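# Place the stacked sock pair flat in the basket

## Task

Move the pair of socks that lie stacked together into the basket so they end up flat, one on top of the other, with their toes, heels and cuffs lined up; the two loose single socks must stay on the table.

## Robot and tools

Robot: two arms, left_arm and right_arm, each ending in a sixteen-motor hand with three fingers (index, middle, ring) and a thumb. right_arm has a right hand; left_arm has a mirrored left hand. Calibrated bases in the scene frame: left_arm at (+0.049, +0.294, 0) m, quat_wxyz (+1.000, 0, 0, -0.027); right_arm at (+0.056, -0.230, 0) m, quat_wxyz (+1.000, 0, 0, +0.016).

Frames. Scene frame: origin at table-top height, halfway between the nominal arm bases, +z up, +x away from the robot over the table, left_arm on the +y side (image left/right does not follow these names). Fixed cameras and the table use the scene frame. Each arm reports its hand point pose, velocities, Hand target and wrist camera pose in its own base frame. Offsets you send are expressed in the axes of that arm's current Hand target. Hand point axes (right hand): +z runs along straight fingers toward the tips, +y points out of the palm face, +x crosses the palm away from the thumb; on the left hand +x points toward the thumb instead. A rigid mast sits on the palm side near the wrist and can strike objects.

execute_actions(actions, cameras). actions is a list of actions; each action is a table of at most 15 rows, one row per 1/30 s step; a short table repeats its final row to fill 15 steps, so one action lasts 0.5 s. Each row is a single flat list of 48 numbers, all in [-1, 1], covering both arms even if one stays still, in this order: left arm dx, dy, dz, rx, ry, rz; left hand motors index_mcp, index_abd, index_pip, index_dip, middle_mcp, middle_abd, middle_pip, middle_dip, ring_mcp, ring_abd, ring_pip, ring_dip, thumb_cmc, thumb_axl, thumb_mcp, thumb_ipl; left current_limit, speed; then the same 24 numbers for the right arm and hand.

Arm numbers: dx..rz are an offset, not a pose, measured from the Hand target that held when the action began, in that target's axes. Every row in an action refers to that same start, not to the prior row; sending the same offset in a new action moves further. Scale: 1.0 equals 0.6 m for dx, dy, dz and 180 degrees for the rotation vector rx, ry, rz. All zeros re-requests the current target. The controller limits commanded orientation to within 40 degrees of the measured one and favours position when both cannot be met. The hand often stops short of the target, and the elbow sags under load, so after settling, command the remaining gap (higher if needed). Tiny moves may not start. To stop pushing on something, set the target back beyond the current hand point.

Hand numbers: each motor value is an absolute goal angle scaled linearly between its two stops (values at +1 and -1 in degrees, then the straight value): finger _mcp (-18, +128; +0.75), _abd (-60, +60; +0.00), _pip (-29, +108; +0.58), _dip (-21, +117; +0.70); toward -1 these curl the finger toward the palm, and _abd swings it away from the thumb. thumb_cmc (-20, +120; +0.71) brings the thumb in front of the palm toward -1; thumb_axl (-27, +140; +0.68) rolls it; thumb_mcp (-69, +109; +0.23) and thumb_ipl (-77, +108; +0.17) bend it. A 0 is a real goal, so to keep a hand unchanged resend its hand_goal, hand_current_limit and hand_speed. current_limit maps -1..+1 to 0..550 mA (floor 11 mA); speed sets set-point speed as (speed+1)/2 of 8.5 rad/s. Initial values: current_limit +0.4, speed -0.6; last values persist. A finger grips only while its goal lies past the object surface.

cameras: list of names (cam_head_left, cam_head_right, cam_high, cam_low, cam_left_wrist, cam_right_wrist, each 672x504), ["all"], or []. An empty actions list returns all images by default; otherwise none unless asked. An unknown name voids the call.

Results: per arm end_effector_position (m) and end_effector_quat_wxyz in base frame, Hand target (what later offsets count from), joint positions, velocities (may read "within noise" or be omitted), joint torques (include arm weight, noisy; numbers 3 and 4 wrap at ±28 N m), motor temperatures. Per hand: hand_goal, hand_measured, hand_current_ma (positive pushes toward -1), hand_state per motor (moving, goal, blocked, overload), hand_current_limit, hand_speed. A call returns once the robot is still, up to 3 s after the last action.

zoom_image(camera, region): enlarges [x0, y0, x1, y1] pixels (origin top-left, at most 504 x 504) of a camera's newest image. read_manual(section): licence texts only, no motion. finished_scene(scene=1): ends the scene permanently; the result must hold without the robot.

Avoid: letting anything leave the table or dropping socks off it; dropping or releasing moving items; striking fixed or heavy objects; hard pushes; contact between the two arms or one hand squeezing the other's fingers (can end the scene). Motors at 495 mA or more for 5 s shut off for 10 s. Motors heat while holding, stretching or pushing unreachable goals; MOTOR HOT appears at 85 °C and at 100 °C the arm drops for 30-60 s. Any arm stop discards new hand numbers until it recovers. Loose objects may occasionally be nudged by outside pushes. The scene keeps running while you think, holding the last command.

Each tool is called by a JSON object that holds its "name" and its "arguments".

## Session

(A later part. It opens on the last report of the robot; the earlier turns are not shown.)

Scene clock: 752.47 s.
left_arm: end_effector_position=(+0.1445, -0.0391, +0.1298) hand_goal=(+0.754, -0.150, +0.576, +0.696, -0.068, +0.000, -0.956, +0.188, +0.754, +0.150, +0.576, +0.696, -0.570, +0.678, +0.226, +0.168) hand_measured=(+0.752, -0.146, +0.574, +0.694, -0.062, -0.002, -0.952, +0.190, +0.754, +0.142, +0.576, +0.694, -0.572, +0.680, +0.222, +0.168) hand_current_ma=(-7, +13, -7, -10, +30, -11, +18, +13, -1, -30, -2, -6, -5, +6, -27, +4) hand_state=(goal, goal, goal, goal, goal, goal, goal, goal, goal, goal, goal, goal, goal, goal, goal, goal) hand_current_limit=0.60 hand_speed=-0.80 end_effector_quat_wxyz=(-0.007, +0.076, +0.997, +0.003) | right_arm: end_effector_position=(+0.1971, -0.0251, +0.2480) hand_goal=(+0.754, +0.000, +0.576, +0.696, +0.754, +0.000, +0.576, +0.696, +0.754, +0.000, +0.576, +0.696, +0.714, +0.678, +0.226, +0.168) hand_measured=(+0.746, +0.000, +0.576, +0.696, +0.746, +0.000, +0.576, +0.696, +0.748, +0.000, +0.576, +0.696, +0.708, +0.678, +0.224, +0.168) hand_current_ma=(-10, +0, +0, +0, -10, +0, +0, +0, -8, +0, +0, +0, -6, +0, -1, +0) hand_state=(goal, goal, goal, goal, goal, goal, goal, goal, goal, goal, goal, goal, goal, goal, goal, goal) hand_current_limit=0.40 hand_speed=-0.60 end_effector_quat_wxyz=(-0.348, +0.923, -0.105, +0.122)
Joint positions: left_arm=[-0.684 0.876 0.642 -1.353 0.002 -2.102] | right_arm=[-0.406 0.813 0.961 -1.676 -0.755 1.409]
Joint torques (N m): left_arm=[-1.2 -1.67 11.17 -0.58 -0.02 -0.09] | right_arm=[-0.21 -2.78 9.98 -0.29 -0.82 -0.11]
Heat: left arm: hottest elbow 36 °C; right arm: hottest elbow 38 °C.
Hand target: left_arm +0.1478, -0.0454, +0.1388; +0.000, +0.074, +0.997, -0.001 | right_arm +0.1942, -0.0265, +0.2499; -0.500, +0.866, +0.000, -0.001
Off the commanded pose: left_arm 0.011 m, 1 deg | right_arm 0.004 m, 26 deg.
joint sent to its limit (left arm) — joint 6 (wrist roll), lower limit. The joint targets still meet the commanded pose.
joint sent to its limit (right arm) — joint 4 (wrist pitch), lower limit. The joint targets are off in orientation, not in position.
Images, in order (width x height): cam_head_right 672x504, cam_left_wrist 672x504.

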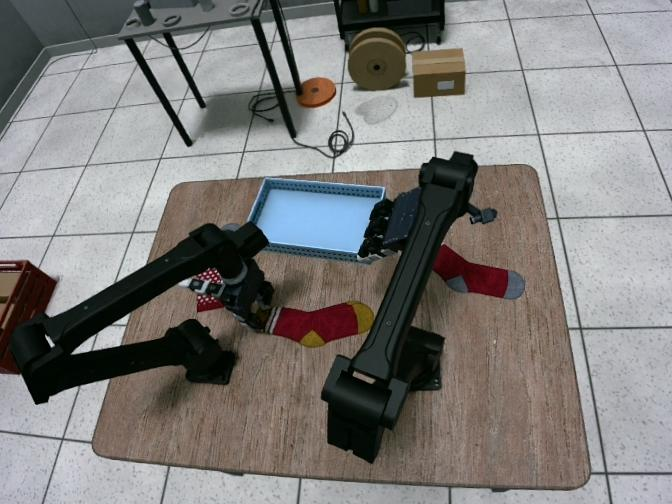

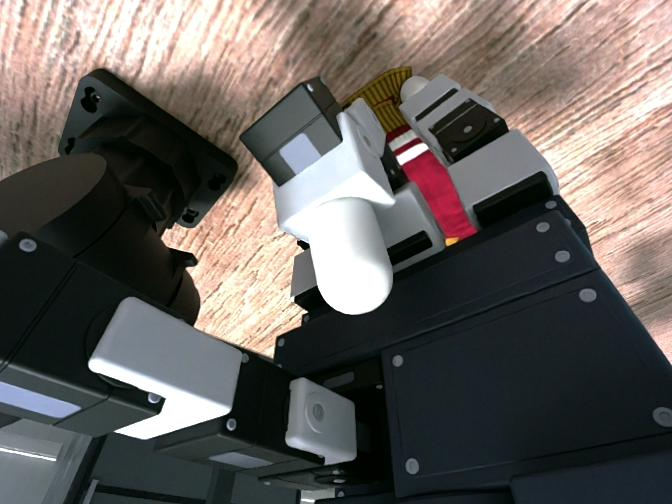

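{"name": "execute_actions", "arguments": {"actions": [[[0,0,0.003,0,0,0,0.754,-0.25,0.576,0.696,-0.068,0,-0.956,0.188,0.754,0.25,0.576,0.696,-0.571,0.678,0.226,0.168,0.6,-0.85,0,0,0,0,0,0,0.754,0,0.576,0.696,0.754,0,0.576,0.696,0.754,0,0.576,0.696,0.714,0.678,0.226,0.168,0.4,-0.6]],[[0,0,0.005,0,0,0,0.754,-0.35,0.576,0.696,-0.068,0,-0.956,0.188,0.754,0.35,0.576,0.696,-0.571,0.678,0.226,0.168,0.6,-0.85,0,0,0,0,0,0,0.754,0,0.576,0.696,0.754,0,0.576,0.696,0.754,0,0.576,0.696,0.714,0.678,0.226,0.168,0.4,-0.6]]], "cameras": ["cam_left_wrist","cam_head_right"]}}

{"name": "zoom_image", "arguments": {"camera": "cam_left_wrist", "region": [300, 20, 500, 260]}}

{"name": "zoom_image", "arguments": {"camera": "cam_head_right", "region": [220, 270, 340, 370]}}

Scene clock: 776.70 s.
left_arm: end_effector_position=(+0.1444, -0.0391, +0.1299) hand_goal=(+0.754, -0.350, +0.576, +0.696, -0.068, +0.000, -0.956, +0.188, +0.754, +0.350, +0.576, +0.696, -0.570, +0.678, +0.226, +0.168) hand_measured=(+0.752, -0.344, +0.574, +0.694, -0.062, -0.002, -0.952, +0.190, +0.754, +0.344, +0.576, +0.694, -0.572, +0.680, +0.222, +0.168) hand_current_ma=(-7, +25, -7, -10, +30, -11, +18, +13, -1, -25, -2, -6, -5, +6, -27, +4) hand_state=(goal, goal, goal, goal, goal, goal, goal, goal, goal, goal, goal, goal, goal, goal, goal, goal) hand_current_limit=0.60 hand_speed=-0.85 end_effector_quat_wxyz=(-0.007, +0.076, +0.997, +0.003) | right_arm: end_effector_position=(+0.1971, -0.0251, +0.2480) hand_goal=(+0.754, +0.000, +0.576, +0.696, +0.754, +0.000, +0.576, +0.696, +0.754, +0.000, +0.576, +0.696, +0.714, +0.678, +0.226, +0.168) hand_measured=(+0.746, +0.000, +0.576, +0.696, +0.746, +0.000, +0.576, +0.696, +0.748, +0.000, +0.576, +0.696, +0.708, +0.678, +0.224, +0.168) hand_current_ma=(-10, +0, +0, +0, -10, +0, +0, +0, -8, +0, +0, +0, -6, +0, -1, +0) hand_state=(goal, goal, goal, goal, goal, goal, goal, goal, goal, goal, goal, goal, goal, goal, goal, goal) hand_current_limit=0.40 hand_speed=-0.60 end_effector_quat_wxyz=(-0.348, +0.923, -0.105, +0.122)
Joint positions: left_arm=[-0.684 0.876 0.642 -1.353 0.002 -2.102] | right_arm=[-0.406 0.813 0.961 -1.676 -0.755 1.409]
Joint torques (N m): left_arm=[-1.26 -1.49 10.25 -0.08 -0.01 -0.09] | right_arm=[-0.26 -2.67 9.98 -0.31 -0.81 -0.11]
Heat: left arm: hottest elbow 39 °C; right arm: hottest elbow 38 °C.
Hand target: left_arm +0.1478, -0.0454, +0.1340; +0.000, +0.074, +0.997, -0.001 | right_arm +0.1942, -0.0265, +0.2499; -0.500, +0.866, +0.000, -0.001
Off the commanded pose: left_arm 0.008 m, 1 deg | right_arm 0.004 m, 26 deg.
joint sent to its limit (left arm) — joint 6 (wrist roll), lower limit. The joint targets still meet the commanded pose.
joint sent to its limit (right arm) — joint 4 (wrist pitch), lower limit. The joint targets are off in orientation, not in position.
Images, in order (width x height): cam_head_right 672x504, cam_left_wrist 672x504.

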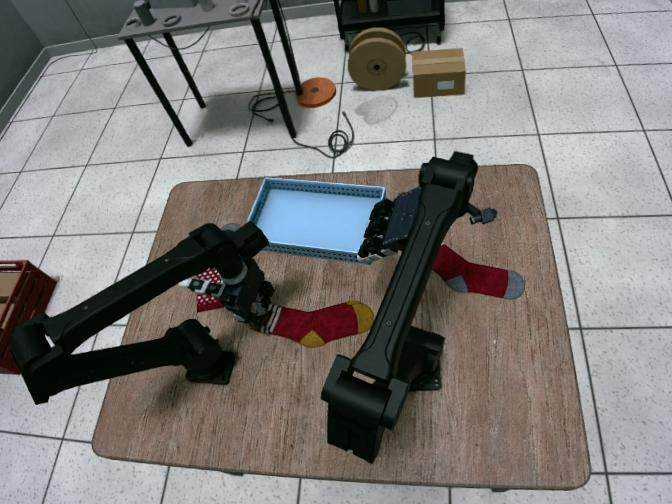

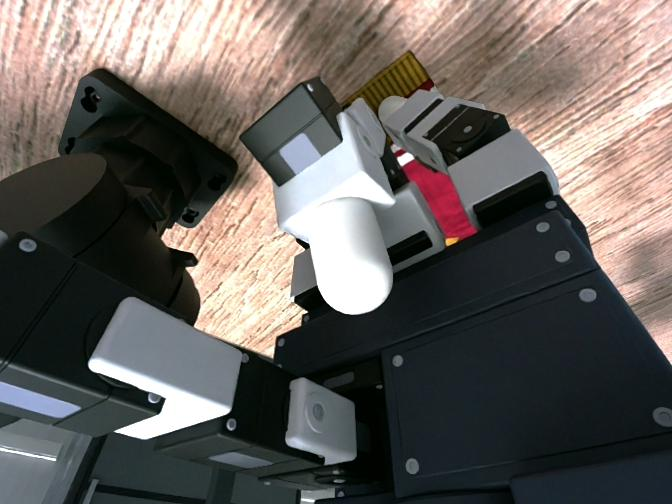

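Scaled by 2.100.

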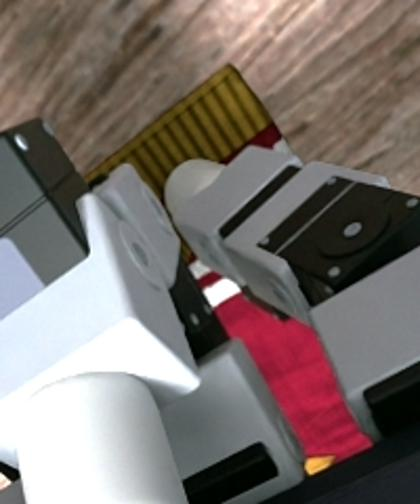

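Scaled by 4.200.

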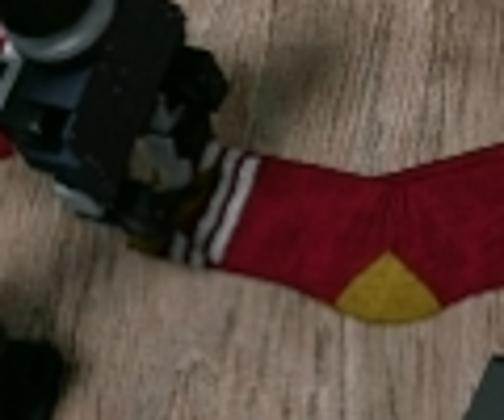

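{"name": "execute_actions", "arguments": {"actions": [[[0,0,-0.04,0,0,0,0.754,-0.2,0.576,0.696,-0.068,0,-0.956,0.188,0.754,0.2,0.576,0.696,-0.571,0.678,0.226,0.168,0.5,-0.85,0,0,0,0,0,0,0.754,0,0.576,0.696,0.754,0,0.576,0.696,0.754,0,0.576,0.696,0.714,0.678,0.226,0.168,0.4,-0.6]],[[0,0,-0.01,0,0,0,0.754,0.17,0.576,0.696,-0.068,0,-0.956,0.188,0.754,-0.17,0.576,0.696,-0.571,0.678,0.226,0.168,0.6,-0.7,0,0,0,0,0,0,0.754,0,0.576,0.696,0.754,0,0.576,0.696,0.754,0,0.576,0.696,0.714,0.678,0.226,0.168,0.4,-0.6]],[[0,0,0.02,0,0,0,0.754,0.17,0.576,0.696,-0.068,0,-0.956,0.188,0.754,-0.17,0.576,0.696,-0.571,0.678,0.226,0.168,0.6,-0.7,0,0,0,0,0,0,0.754,0,0.576,0.696,0.754,0,0.576,0.696,0.754,0,0.576,0.696,0.714,0.678,0.226,0.168,0.4,-0.6]]], "cameras": ["cam_left_wrist","cam_head_right"]}}

{"name": "zoom_image", "arguments": {"camera": "cam_left_wrist", "region": [300, 20, 500, 260]}}

{"name": "zoom_image", "arguments": {"camera": "cam_head_right", "region": [220, 270, 340, 370]}}

Scene clock: 792.30 s.
left_arm: end_effector_position=(+0.1429, -0.0379, +0.1468) hand_goal=(+0.754, +0.170, +0.576, +0.696, -0.068, +0.000, -0.956, +0.188, +0.754, -0.170, +0.576, +0.696, -0.570, +0.678, +0.226, +0.168) hand_measured=(+0.752, +0.166, +0.574, +0.694, -0.062, -0.002, -0.952, +0.190, +0.754, -0.166, +0.576, +0.694, -0.572, +0.680, +0.222, +0.168) hand_current_ma=(-7, -18, -7, -10, +30, -11, +18, +12, -1, +15, -2, -6, -5, +6, -27, +4) hand_state=(goal, goal, goal, goal, goal, goal, goal, goal, goal, goal, goal, goal, goal, goal, goal, goal) hand_current_limit=0.60 hand_speed=-0.70 end_effector_quat_wxyz=(-0.012, +0.076, +0.997, +0.007) | right_arm: end_effector_position=(+0.1971, -0.0251, +0.2480) hand_goal=(+0.754, +0.000, +0.576, +0.696, +0.754, +0.000, +0.576, +0.696, +0.754, +0.000, +0.576, +0.696, +0.714, +0.678, +0.226, +0.168) hand_measured=(+0.746, +0.000, +0.576, +0.696, +0.746, +0.000, +0.576, +0.696, +0.748, +0.000, +0.576, +0.696, +0.708, +0.678, +0.224, +0.168) hand_current_ma=(-10, +0, +0, +0, -10, +0, +0, +0, -8, +0, +0, +0, -6, +0, -1, +0) hand_state=(goal, goal, goal, goal, goal, goal, goal, goal, goal, goal, goal, goal, goal, goal, goal, goal) hand_current_limit=0.40 hand_speed=-0.60 end_effector_quat_wxyz=(-0.348, +0.923, -0.105, +0.122)
Joint positions: left_arm=[-0.684 0.868 0.682 -1.412 0.002 -2.102] | right_arm=[-0.406 0.813 0.961 -1.676 -0.755 1.409]
Joint torques (N m): left_arm=[-1.08 -1.85 10.56 0.09 -0.01 -0.1] | right_arm=[-0.15 -2.78 9.96 -0.32 -0.82 -0.11]
Heat: left arm: hottest elbow 40 °C; right arm: hottest elbow 38 °C.
Hand target: left_arm +0.1479, -0.0453, +0.1520; +0.000, +0.074, +0.997, -0.001 | right_arm +0.1942, -0.0265, +0.2499; -0.500, +0.866, +0.000, -0.001
Off the commanded pose: left_arm 0.010 m, 2 deg | right_arm 0.004 m, 26 deg.
joint sent to its limit (left arm) — joint 6 (wrist roll), lower limit. The joint targets still meet the commanded pose.
joint sent to its limit (right arm) — joint 4 (wrist pitch), lower limit. The joint targets are off in orientation, not in position.
Images, in order (width x height): cam_head_right 672x504, cam_left_wrist 672x504.

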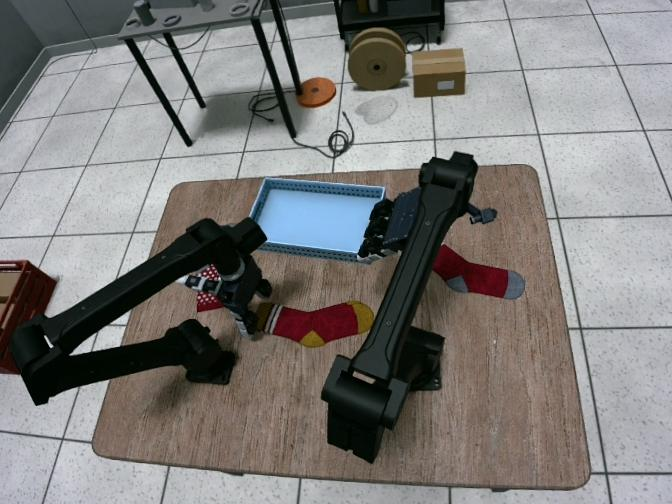

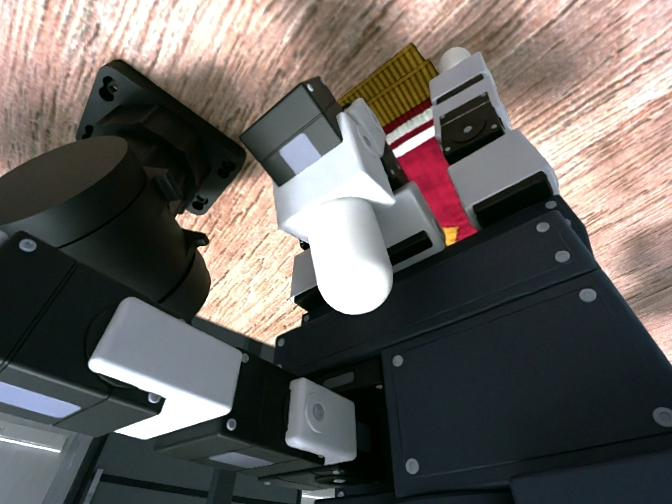

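Scaled by 2.100.

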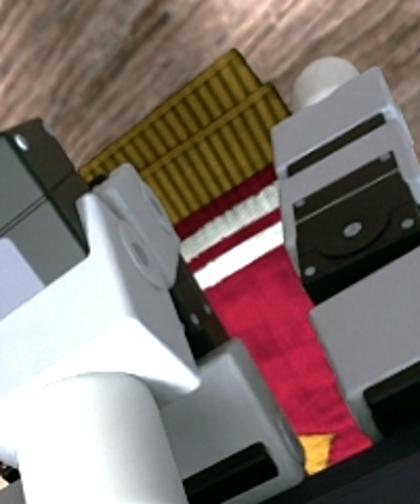

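Scaled by 4.200.

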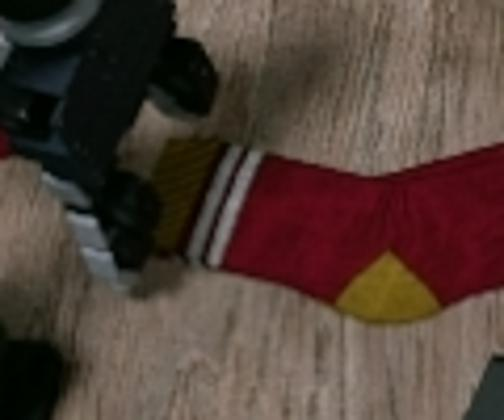

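{"name": "execute_actions", "arguments": {"actions": [[[-0.008,0,0.0367,0,0,0,0.754,0.17,0.576,0.696,-0.068,0,-0.956,0.188,0.754,-0.17,0.576,0.696,-0.571,0.678,0.226,0.168,0.6,-0.7,0,0,0,0,0,0,0.754,0,0.576,0.696,0.754,0,0.576,0.696,0.754,0,0.576,0.696,0.714,0.678,0.226,0.168,0.4,-0.6]],[[0,0,0,0,0,0,0.754,0.05,0.576,0.696,-0.068,0,-0.956,0.188,0.754,-0.05,0.576,0.696,-0.571,0.678,0.226,0.168,0.6,-0.8,0,0,0,0,0,0,0.754,0,0.576,0.696,0.754,0,0.576,0.696,0.754,0,0.576,0.696,0.714,0.678,0.226,0.168,0.4,-0.6]]], "cameras": ["cam_left_wrist","cam_head_right"]}}

{"name": "zoom_image", "arguments": {"camera": "cam_left_wrist", "region": [300, 20, 500, 260]}}

{"name": "zoom_image", "arguments": {"camera": "cam_head_right", "region": [220, 270, 340, 370]}}

Scene clock: 806.13 s.
left_arm: end_effector_position=(+0.1504, -0.0440, +0.1306) hand_goal=(+0.754, +0.050, +0.576, +0.696, -0.068, +0.000, -0.956, +0.188, +0.754, -0.050, +0.576, +0.696, -0.570, +0.678, +0.226, +0.168) hand_measured=(+0.752, +0.052, +0.574, +0.694, -0.062, -0.002, -0.952, +0.190, +0.754, -0.052, +0.576, +0.694, -0.572, +0.680, +0.222, +0.168) hand_current_ma=(-7, +10, -7, -10, +30, -11, +18, +12, -1, -11, -2, -6, -5, +6, -27, +4) hand_state=(goal, goal, goal, goal, goal, goal, goal, goal, goal, goal, goal, goal, goal, goal, goal, goal) hand_current_limit=0.60 hand_speed=-0.80 end_effector_quat_wxyz=(-0.003, +0.076, +0.997, +0.001) | right_arm: end_effector_position=(+0.1971, -0.0251, +0.2480) hand_goal=(+0.754, +0.000, +0.576, +0.696, +0.754, +0.000, +0.576, +0.696, +0.754, +0.000, +0.576, +0.696, +0.714, +0.678, +0.226, +0.168) hand_measured=(+0.746, +0.000, +0.576, +0.696, +0.746, +0.000, +0.576, +0.696, +0.748, +0.000, +0.576, +0.696, +0.708, +0.678, +0.224, +0.168) hand_current_ma=(-10, +0, +0, +0, -10, +0, +0, +0, -8, +0, +0, +0, -6, +0, -1, +0) hand_state=(goal, goal, goal, goal, goal, goal, goal, goal, goal, goal, goal, goal, goal, goal, goal, goal) hand_current_limit=0.40 hand_speed=-0.60 end_effector_quat_wxyz=(-0.348, +0.923, -0.105, +0.122)
Joint positions: left_arm=[-0.684 0.893 0.655 -1.338 0.002 -2.102] | right_arm=[-0.406 0.813 0.961 -1.676 -0.755 1.409]
Joint torques (N m): left_arm=[-0.5 -1.61 8.95 0.09 -0.15 -0.03] | right_arm=[-0.44 -2.73 9.98 -0.27 -0.82 -0.1]
Heat: left arm: hottest elbow 40 °C; right arm: hottest elbow 38 °C.
Hand target: left_arm +0.1525, -0.0460, +0.1300; +0.000, +0.074, +0.997, -0.001 | right_arm +0.1942, -0.0265, +0.2499; -0.500, +0.866, +0.000, -0.001
Off the commanded pose: left_arm 0.003 m, 0 deg | right_arm 0.004 m, 26 deg.
joint sent to its limit (right arm) — joint 4 (wrist pitch), lower limit. The joint targets are off in orientation, not in position.
Images, in order (width x height): cam_head_right 672x504, cam_left_wrist 672x504.

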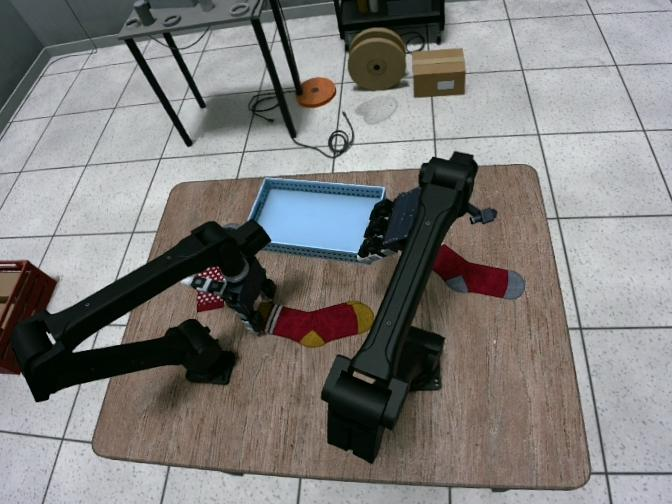

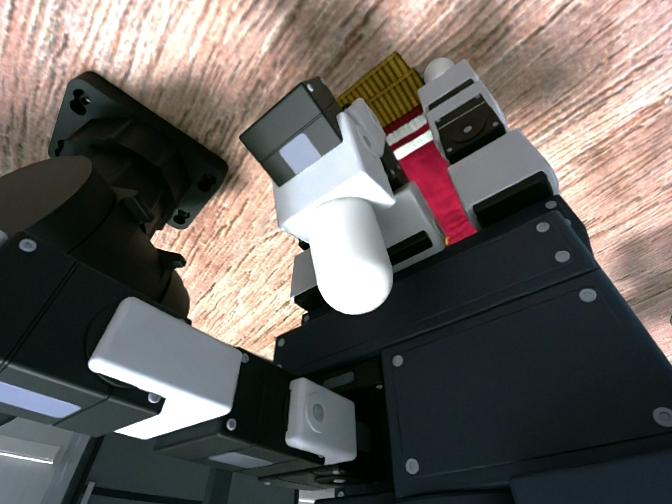

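Scaled by 2.100.

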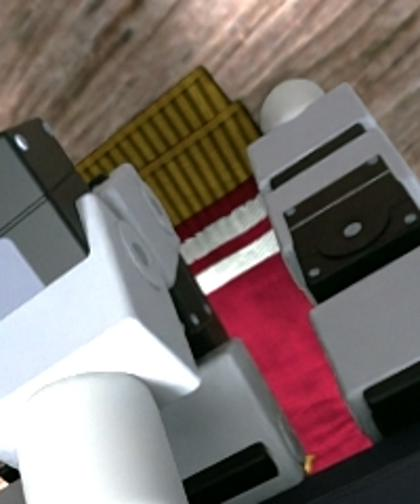

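Scaled by 4.200.

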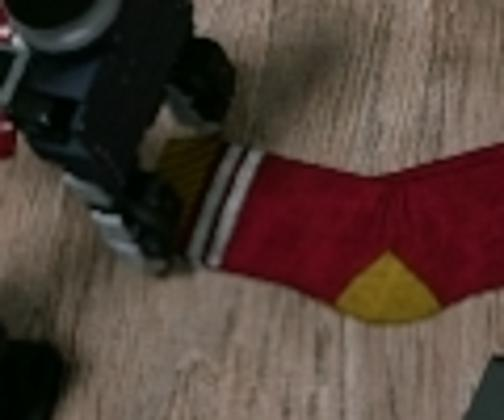

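{"name": "execute_actions", "arguments": {"actions": [[[0,0,0.005,0,0,0,0.754,-0.05,0.576,0.696,-0.068,0,-0.956,0.188,0.754,0.05,0.576,0.696,-0.571,0.678,0.226,0.168,0.6,-0.85,0,0,0,0,0,0,0.754,0,0.576,0.696,0.754,0,0.576,0.696,0.754,0,0.576,0.696,0.714,0.678,0.226,0.168,0.4,-0.6]],[[0,0,0.0033,0,0,0,0.754,-0.12,0.576,0.696,-0.068,0,-0.956,0.188,0.754,0.12,0.576,0.696,-0.571,0.678,0.226,0.168,0.6,-0.85,0,0,0,0,0,0,0.754,0,0.576,0.696,0.754,0,0.576,0.696,0.754,0,0.576,0.696,0.714,0.678,0.226,0.168,0.4,-0.6]]], "cameras": ["cam_left_wrist","cam_head_right"]}}

{"name": "zoom_image", "arguments": {"camera": "cam_left_wrist", "region": [300, 20, 500, 260]}}

{"name": "zoom_image", "arguments": {"camera": "cam_head_right", "region": [220, 270, 340, 370]}}

Scene clock: 817.20 s.
left_arm: end_effector_position=(+0.1512, -0.0446, +0.1288) hand_goal=(+0.754, -0.120, +0.576, +0.696, -0.068, +0.000, -0.956, +0.188, +0.754, +0.120, +0.576, +0.696, -0.570, +0.678, +0.226, +0.168) hand_measured=(+0.752, -0.092, +0.574, +0.694, -0.062, -0.002, -0.952, +0.190, +0.754, +0.104, +0.576, +0.694, -0.572, +0.680, +0.222, +0.168) hand_current_ma=(-7, +116, -7, -10, +30, -11, +18, +12, -1, -64, -2, -6, -5, +6, -27, +4) hand_state=(goal, blocked, goal, goal, goal, goal, goal, goal, goal, goal, goal, goal, goal, goal, goal, goal) hand_current_limit=0.60 hand_speed=-0.85 end_effector_quat_wxyz=(-0.001, +0.076, +0.997, -0.001) | right_arm: end_effector_position=(+0.1971, -0.0251, +0.2480) hand_goal=(+0.754, +0.000, +0.576, +0.696, +0.754, +0.000, +0.576, +0.696, +0.754, +0.000, +0.576, +0.696, +0.714, +0.678, +0.226, +0.168) hand_measured=(+0.746, +0.000, +0.576, +0.696, +0.746, +0.000, +0.576, +0.696, +0.748, +0.000, +0.576, +0.696, +0.708, +0.678, +0.224, +0.168) hand_current_ma=(-10, +0, +0, +0, -10, +0, +0, +0, -8, +0, +0, +0, -6, +0, -1, +0) hand_state=(goal, goal, goal, goal, goal, goal, goal, goal, goal, goal, goal, goal, goal, goal, goal, goal) hand_current_limit=0.40 hand_speed=-0.60 end_effector_quat_wxyz=(-0.348, +0.923, -0.105, +0.122)
Joint positions: left_arm=[-0.684 0.893 0.651 -1.329 0.002 -2.102] | right_arm=[-0.406 0.813 0.961 -1.676 -0.755 1.409]
Joint torques (N m): left_arm=[-0.56 -1.44 8.32 0.34 -0.15 -0.03] | right_arm=[-0.38 -2.73 9.96 -0.28 -0.82 -0.11]
Heat: left arm: hottest elbow 40 °C; right arm: hottest elbow 38 °C.
Hand target: left_arm +0.1526, -0.0461, +0.1250; +0.000, +0.074, +0.997, -0.001 | right_arm +0.1942, -0.0265, +0.2499; -0.500, +0.866, +0.000, -0.001
Off the commanded pose: left_arm 0.004 m, 0 deg | right_arm 0.004 m, 26 deg.
joint sent to its limit (right arm) — joint 4 (wrist pitch), lower limit. The joint targets are off in orientation, not in position.
Images, in order (width x height): cam_head_right 672x504, cam_left_wrist 672x504.

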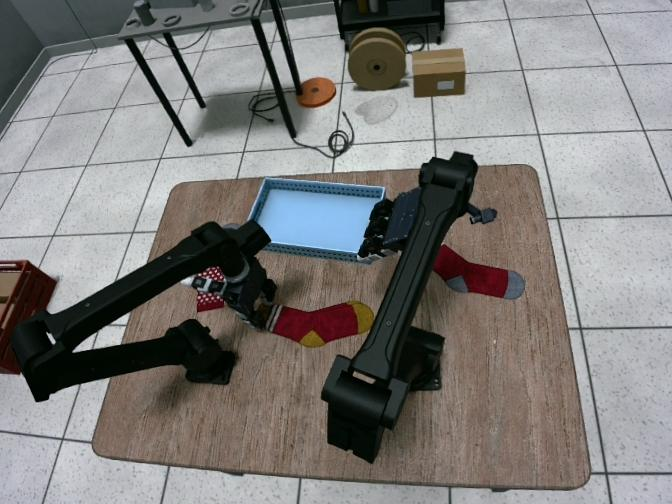

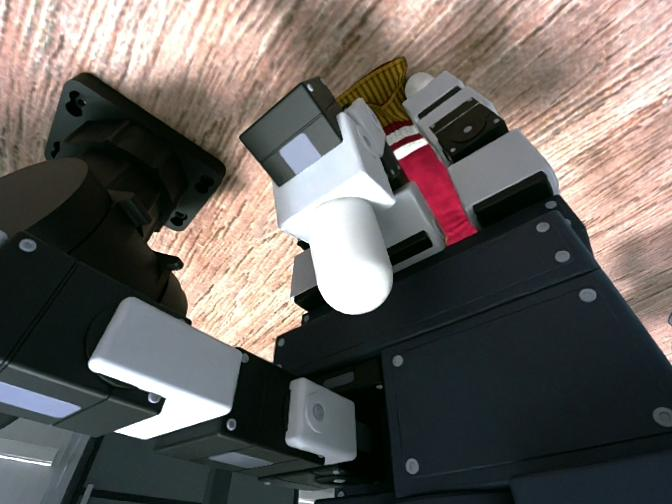

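Scaled by 2.100.

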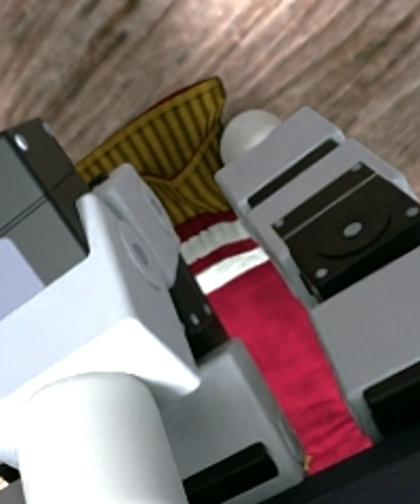

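Scaled by 4.200.

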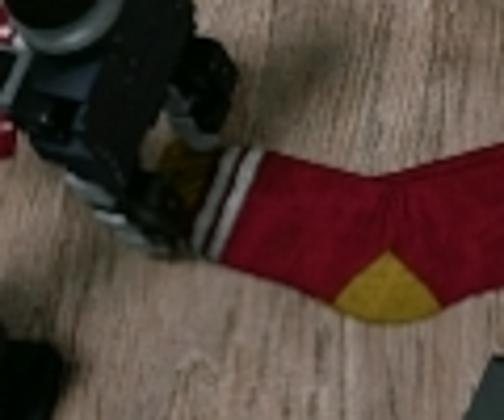

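{"name": "execute_actions", "arguments": {"actions": [[[0,0,0.0117,0,0,0,0.754,-0.2,0.576,0.696,-0.068,0,-0.956,0.188,0.754,0.2,0.576,0.696,-0.571,0.678,0.226,0.168,0.7,-0.9,0,0,0,0,0,0,0.754,0,0.576,0.696,0.754,0,0.576,0.696,0.754,0,0.576,0.696,0.714,0.678,0.226,0.168,0.4,-0.6]]], "cameras": ["cam_left_wrist","cam_head_right"]}}

{"name": "zoom_image", "arguments": {"camera": "cam_left_wrist", "region": [300, 20, 500, 260]}}

Scene clock: 822.83 s.
left_arm: end_effector_position=(+0.1498, -0.0453, +0.1270) hand_goal=(+0.754, -0.200, +0.576, +0.696, -0.068, +0.000, -0.956, +0.188, +0.754, +0.200, +0.576, +0.696, -0.570, +0.678, +0.226, +0.168) hand_measured=(+0.744, -0.116, +0.570, +0.694, -0.062, -0.002, -0.952, +0.190, +0.752, +0.194, +0.576, +0.694, -0.572, +0.680, +0.222, +0.168) hand_current_ma=(-47, +355, -29, -13, +30, -11, +18, +12, -5, -27, -2, -6, -5, +6, -27, +4) hand_state=(goal, blocked, goal, goal, goal, goal, goal, goal, goal, goal, goal, goal, goal, goal, goal, goal) hand_current_limit=0.70 hand_speed=-0.90 end_effector_quat_wxyz=(-0.004, +0.076, +0.997, -0.004) | right_arm: end_effector_position=(+0.1971, -0.0251, +0.2480) hand_goal=(+0.754, +0.000, +0.576, +0.696, +0.754, +0.000, +0.576, +0.696, +0.754, +0.000, +0.576, +0.696, +0.714, +0.678, +0.226, +0.168) hand_measured=(+0.746, +0.000, +0.576, +0.696, +0.746, +0.000, +0.576, +0.696, +0.748, +0.000, +0.576, +0.696, +0.708, +0.678, +0.224, +0.168) hand_current_ma=(-10, +0, +0, +0, -10, +0, +0, +0, -8, +0, +0, +0, -6, +0, -1, +0) hand_state=(goal, goal, goal, goal, goal, goal, goal, goal, goal, goal, goal, goal, goal, goal, goal, goal) hand_current_limit=0.40 hand_speed=-0.60 end_effector_quat_wxyz=(-0.348, +0.923, -0.105, +0.122)
Joint positions: left_arm=[-0.684 0.893 0.647 -1.326 0.01 -2.102] | right_arm=[-0.406 0.813 0.961 -1.676 -0.755 1.409]
Joint torques (N m): left_arm=[-0.62 -0.91 7.27 0.94 -0.45 -0.04] | right_arm=[-0.38 -2.73 9.96 -0.31 -0.81 -0.09]
Heat: left arm: hottest elbow 39 °C; right arm: hottest elbow 38 °C.
Hand target: left_arm +0.1525, -0.0461, +0.1180; +0.000, +0.074, +0.997, -0.001 | right_arm +0.1942, -0.0265, +0.2499; -0.500, +0.866, +0.000, -0.001
Off the commanded pose: left_arm 0.009 m, 1 deg | right_arm 0.004 m, 26 deg.
joint sent to its limit (right arm) — joint 4 (wrist pitch), lower limit. The joint targets are off in orientation, not in position.
Images, in order (width x height): cam_head_right 672x504, cam_left_wrist 672x504.

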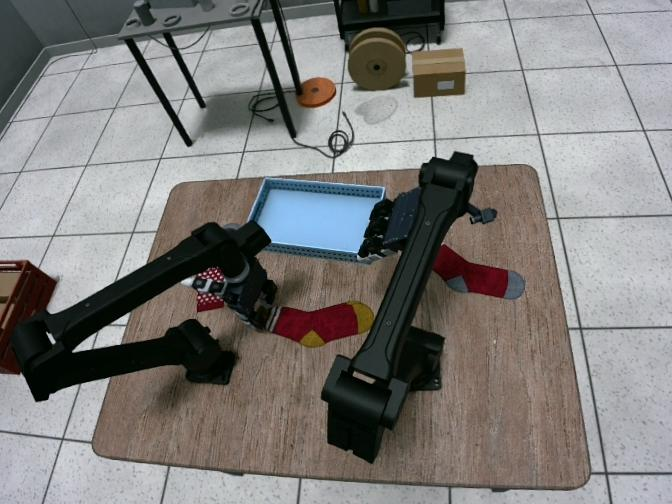

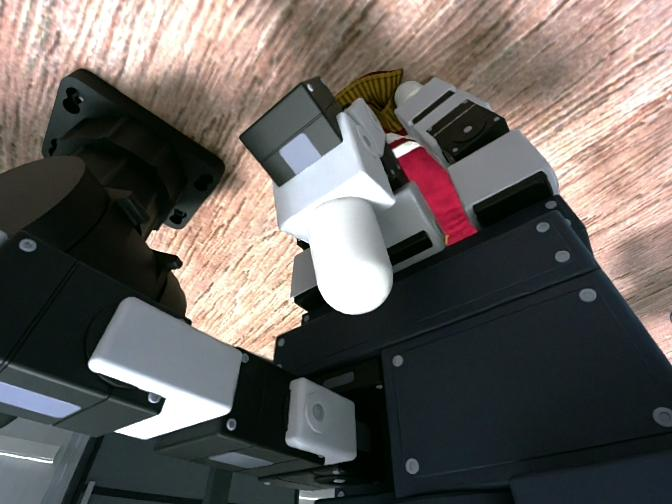

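Scaled by 2.100.

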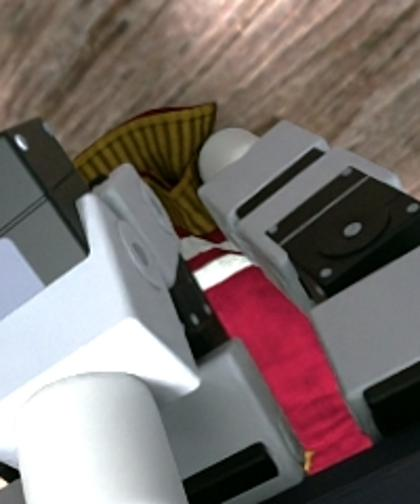

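{"name": "execute_actions", "arguments": {"actions": [[[0,0,0,0,0,0,0.754,-0.3,0.576,0.696,-0.068,0,-0.956,0.188,0.754,0.3,0.576,0.696,-0.571,0.678,0.226,0.168,0.7,-0.9,0,0,0,0,0,0,0.754,0,0.576,0.696,0.754,0,0.576,0.696,0.754,0,0.576,0.696,0.714,0.678,0.226,0.168,0.4,-0.6]],[[0,0,0.003,0,0,0,0.754,-0.4,0.576,0.696,-0.068,0,-0.956,0.188,0.754,0.35,0.576,0.696,-0.571,0.678,0.226,0.168,0.7,-0.9,0,0,0,0,0,0,0.754,0,0.576,0.696,0.754,0,0.576,0.696,0.754,0,0.576,0.696,0.714,0.678,0.226,0.168,0.4,-0.6]]], "cameras": ["cam_left_wrist","cam_head_right","cam_low"]}}

{"name": "zoom_image", "arguments": {"camera": "cam_left_wrist", "region": [300, 20, 500, 260]}}

{"name": "zoom_image", "arguments": {"camera": "cam_head_right", "region": [220, 270, 340, 370]}}

Scene clock: 831.60 s.
left_arm: end_effector_position=(+0.1492, -0.0455, +0.1265) hand_goal=(+0.754, -0.400, +0.576, +0.696, -0.068, +0.000, -0.956, +0.188, +0.754, +0.350, +0.576, +0.696, -0.570, +0.678, +0.226, +0.168) hand_measured=(+0.742, -0.128, +0.568, +0.692, -0.062, -0.002, -0.952, +0.190, +0.752, +0.342, +0.576, +0.694, -0.572, +0.680, +0.222, +0.168) hand_current_ma=(-57, +468, -38, -18, +30, -11, +18, +12, -5, -32, -2, -6, -5, +6, -27, +4) hand_state=(goal, blocked, goal, goal, goal, goal, goal, goal, goal, goal, goal, goal, goal, goal, goal, goal) hand_current_limit=0.70 hand_speed=-0.90 end_effector_quat_wxyz=(-0.005, +0.076, +0.997, -0.005) | right_arm: end_effector_position=(+0.1971, -0.0251, +0.2480) hand_goal=(+0.754, +0.000, +0.576, +0.696, +0.754, +0.000, +0.576, +0.696, +0.754, +0.000, +0.576, +0.696, +0.714, +0.678, +0.226, +0.168) hand_measured=(+0.746, +0.000, +0.576, +0.696, +0.746, +0.000, +0.576, +0.696, +0.748, +0.000, +0.576, +0.696, +0.708, +0.678, +0.224, +0.168) hand_current_ma=(-10, +0, +0, +0, -10, +0, +0, +0, -8, +0, +0, +0, -6, +0, -1, +0) hand_state=(goal, goal, goal, goal, goal, goal, goal, goal, goal, goal, goal, goal, goal, goal, goal, goal) hand_current_limit=0.40 hand_speed=-0.60 end_effector_quat_wxyz=(-0.348, +0.923, -0.105, +0.122)
Joint positions: left_arm=[-0.684 0.893 0.646 -1.326 0.014 -2.102] | right_arm=[-0.406 0.813 0.961 -1.676 -0.755 1.409]
Joint torques (N m): left_arm=[-0.56 -0.85 7.04 1.11 -0.57 -0.05] | right_arm=[-0.21 -2.84 10 -0.32 -0.81 -0.09]
Heat: left arm: hottest elbow 38 °C; right arm: hottest elbow 38 °C.
Hand target: left_arm +0.1525, -0.0461, +0.1162; +0.000, +0.074, +0.997, -0.001 | right_arm +0.1942, -0.0265, +0.2499; -0.500, +0.866, +0.000, -0.001
Off the commanded pose: left_arm 0.011 m, 1 deg | right_arm 0.004 m, 26 deg.
joint sent to its limit (right arm) — joint 4 (wrist pitch), lower limit. The joint targets are off in orientation, not in position.
Images, in order (width x height): cam_head_right 672x504, cam_low 672x504, cam_left_wrist 672x504.

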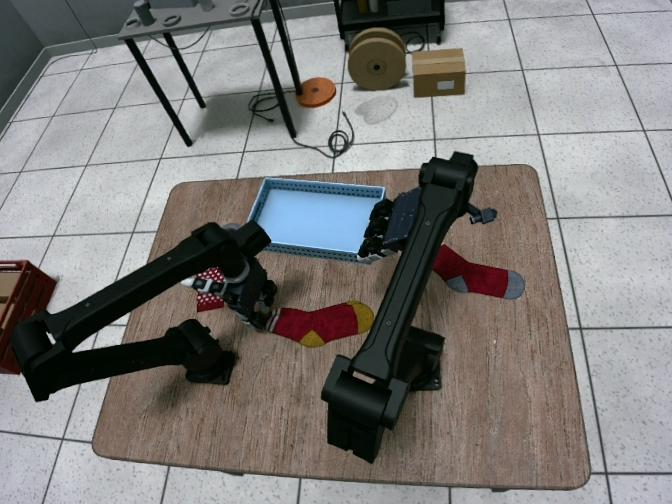

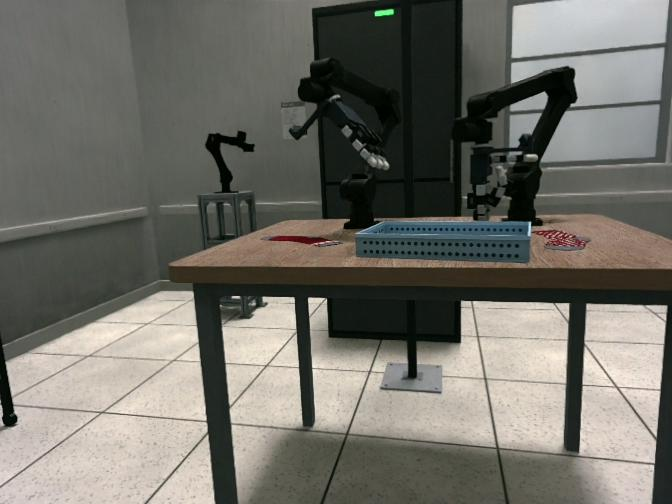

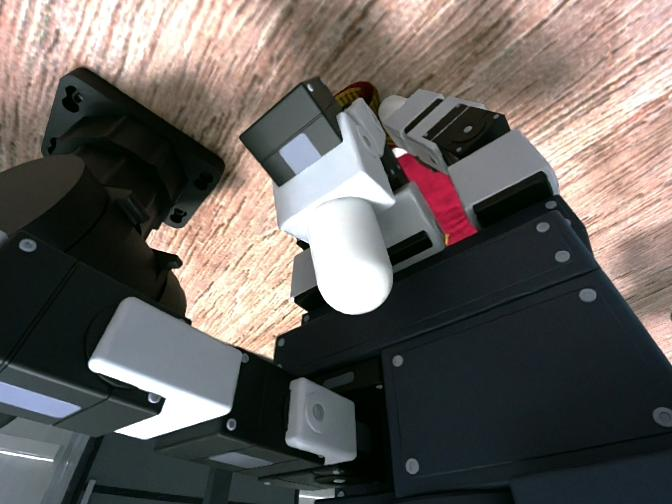

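Scaled by 2.100.

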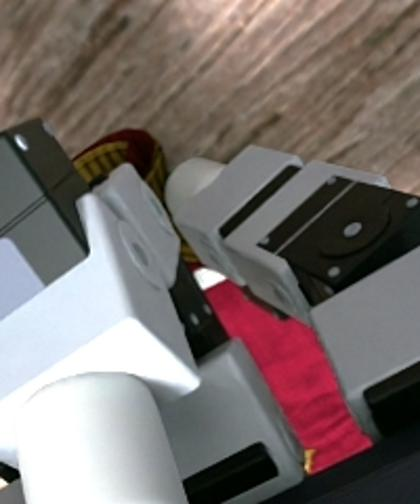

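Scaled by 4.200.

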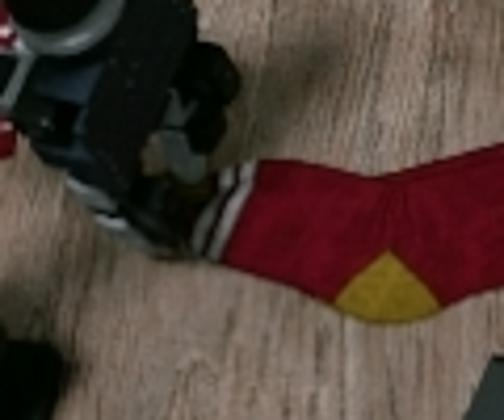

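{"name": "execute_actions", "arguments": {"actions": [[[0,0,-0.01,0,0,0,0.754,-0.4,0.576,0.696,-0.068,0,-0.956,0.188,0.754,0.35,0.576,0.696,-0.571,0.678,0.226,0.168,0.7,-0.9,0,0,0,0,0,0,0.754,0,0.576,0.696,0.754,0,0.576,0.696,0.754,0,0.576,0.696,0.714,0.678,0.226,0.168,0.4,-0.6]]]}}

{"name": "execute_actions", "arguments": {"actions": [[[0,0,-0.006,0,0,0,0.754,-0.4,0.576,0.696,-0.068,0,-0.956,0.188,0.754,0.35,0.576,0.696,-0.571,0.678,0.226,0.168,0.7,-0.9,0,0,0,0,0,0,0.754,0,0.576,0.696,0.754,0,0.576,0.696,0.754,0,0.576,0.696,0.714,0.678,0.226,0.168,0.4,-0.6]]], "cameras": ["cam_left_wrist","cam_head_right"]}}

{"name": "zoom_image", "arguments": {"camera": "cam_left_wrist", "region": [300, 20, 500, 260]}}

Scene clock: 838.33 s.
left_arm: end_effector_position=(+0.1483, -0.0450, +0.1266) hand_goal=(+0.754, -0.400, +0.576, +0.696, -0.068, +0.000, -0.956, +0.188, +0.754, +0.350, +0.576, +0.696, -0.570, +0.678, +0.226, +0.168) hand_measured=(+0.744, -0.144, +0.568, +0.692, -0.062, -0.002, -0.952, +0.190, +0.752, +0.342, +0.576, +0.694, -0.572, +0.680, +0.222, +0.168) hand_current_ma=(-50, +468, -38, -18, +30, -11, +18, +12, -5, -32, -2, -6, -5, +6, -27, +4) hand_state=(goal, blocked, goal, goal, goal, goal, goal, goal, goal, goal, goal, goal, goal, goal, goal, goal) hand_current_limit=0.70 hand_speed=-0.90 end_effector_quat_wxyz=(-0.007, +0.076, +0.997, -0.004) | right_arm: end_effector_position=(+0.1971, -0.0251, +0.2480) hand_goal=(+0.754, +0.000, +0.576, +0.696, +0.754, +0.000, +0.576, +0.696, +0.754, +0.000, +0.576, +0.696, +0.714, +0.678, +0.226, +0.168) hand_measured=(+0.746, +0.000, +0.576, +0.696, +0.746, +0.000, +0.576, +0.696, +0.748, +0.000, +0.576, +0.696, +0.708, +0.678, +0.224, +0.168) hand_current_ma=(-10, +0, +0, +0, -10, +0, +0, +0, -8, +0, +0, +0, -6, +0, -1, +0) hand_state=(goal, goal, goal, goal, goal, goal, goal, goal, goal, goal, goal, goal, goal, goal, goal, goal) hand_current_limit=0.40 hand_speed=-0.60 end_effector_quat_wxyz=(-0.348, +0.923, -0.105, +0.122)
Joint positions: left_arm=[-0.684 0.893 0.646 -1.33 0.015 -2.102] | right_arm=[-0.406 0.813 0.961 -1.676 -0.755 1.409]
Joint torques (N m): left_arm=[-0.67 -1.2 8.21 0.65 -0.62 -0.04] | right_arm=[-0.38 -2.78 9.99 -0.28 -0.82 -0.11]
Heat: left arm: hottest elbow 37 °C; right arm: hottest elbow 38 °C.
Hand target: left_arm +0.1526, -0.0461, +0.1222; +0.000, +0.074, +0.997, -0.001 | right_arm +0.1942, -0.0265, +0.2499; -0.500, +0.866, +0.000, -0.001
Off the commanded pose: left_arm 0.006 m, 1 deg | right_arm 0.004 m, 26 deg.
joint sent to its limit (right arm) — joint 4 (wrist pitch), lower limit. The joint targets are off in orientation, not in position.

Scene clock: 839.03 s.
left_arm: end_effector_position=(+0.1502, -0.0447, +0.1265) hand_goal=(+0.754, -0.400, +0.576, +0.696, -0.068, +0.000, -0.956, +0.188, +0.754, +0.350, +0.576, +0.696, -0.570, +0.678, +0.226, +0.168) hand_measured=(+0.750, -0.342, +0.572, +0.694, -0.062, -0.002, -0.952, +0.190, +0.752, +0.332, +0.576, +0.694, -0.572, +0.680, +0.222, +0.168) hand_current_ma=(-19, +241, -15, -13, +30, -11, +18, +12, -5, -75, -2, -6, -5, +6, -27, +4) hand_state=(goal, blocked, goal, goal, goal, goal, goal, goal, goal, goal, goal, goal, goal, goal, goal, goal) hand_current_limit=0.70 hand_speed=-0.90 end_effector_quat_wxyz=(-0.003, +0.076, +0.997, -0.002) | right_arm: end_effector_position=(+0.1971, -0.0251, +0.2480) hand_goal=(+0.754, +0.000, +0.576, +0.696, +0.754, +0.000, +0.576, +0.696, +0.754, +0.000, +0.576, +0.696, +0.714, +0.678, +0.226, +0.168) hand_measured=(+0.746, +0.000, +0.576, +0.696, +0.746, +0.000, +0.576, +0.696, +0.748, +0.000, +0.576, +0.696, +0.708, +0.678, +0.224, +0.168) hand_current_ma=(-10, +0, +0, +0, -10, +0, +0, +0, -8, +0, +0, +0, -6, +0, -1, +0) hand_state=(goal, goal, goal, goal, goal, goal, goal, goal, goal, goal, goal, goal, goal, goal, goal, goal) hand_current_limit=0.40 hand_speed=-0.60 end_effector_quat_wxyz=(-0.348, +0.923, -0.105, +0.122)
Joint positions: left_arm=[-0.684 0.895 0.646 -1.324 0.006 -2.102] | right_arm=[-0.406 0.813 0.961 -1.676 -0.755 1.409]
Joint torques (N m): left_arm=[-0.5 -1.55 8.92 0.08 -0.29 -0.04] | right_arm=[-0.32 -2.78 9.95 -0.28 -0.81 -0.1]
Heat: left arm: hottest elbow 37 °C; right arm: hottest elbow 38 °C.
Hand target: left_arm +0.1525, -0.0461, +0.1258; +0.000, +0.074, +0.997, -0.001 | right_arm +0.1942, -0.0265, +0.2499; -0.500, +0.866, +0.000, -0.001
Off the commanded pose: left_arm 0.003 m, 0 deg | right_arm 0.004 m, 26 deg.
joint sent to its limit (right arm) — joint 4 (wrist pitch), lower limit. The joint targets are off in orientation, not in position.
Images, in order (width x height): cam_head_right 672x504, cam_left_wrist 672x504.

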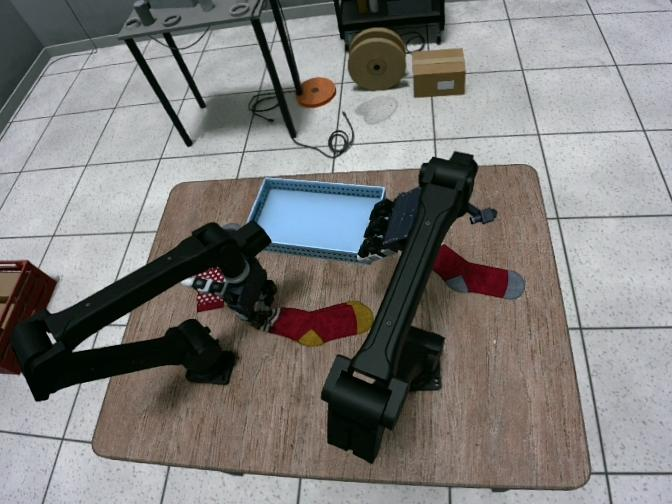

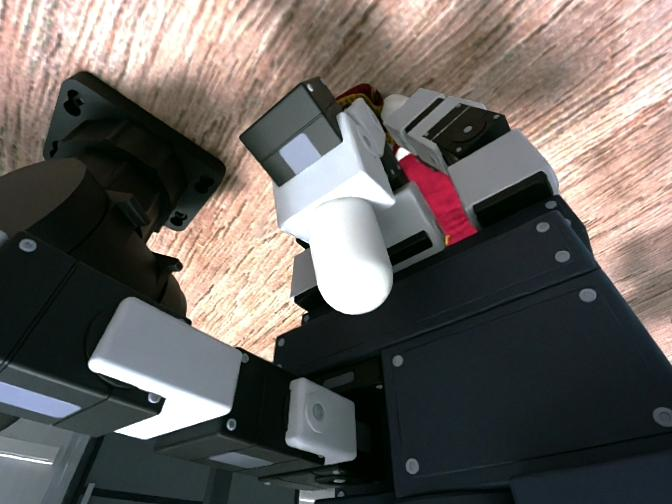

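Scaled by 2.100.

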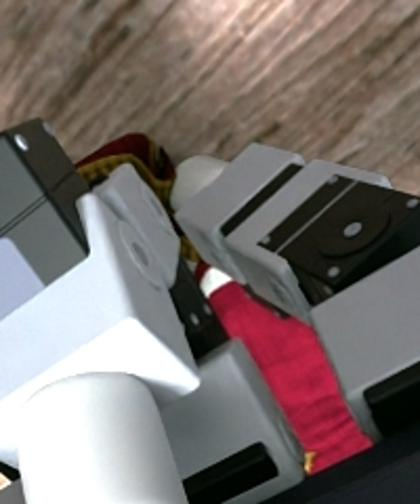

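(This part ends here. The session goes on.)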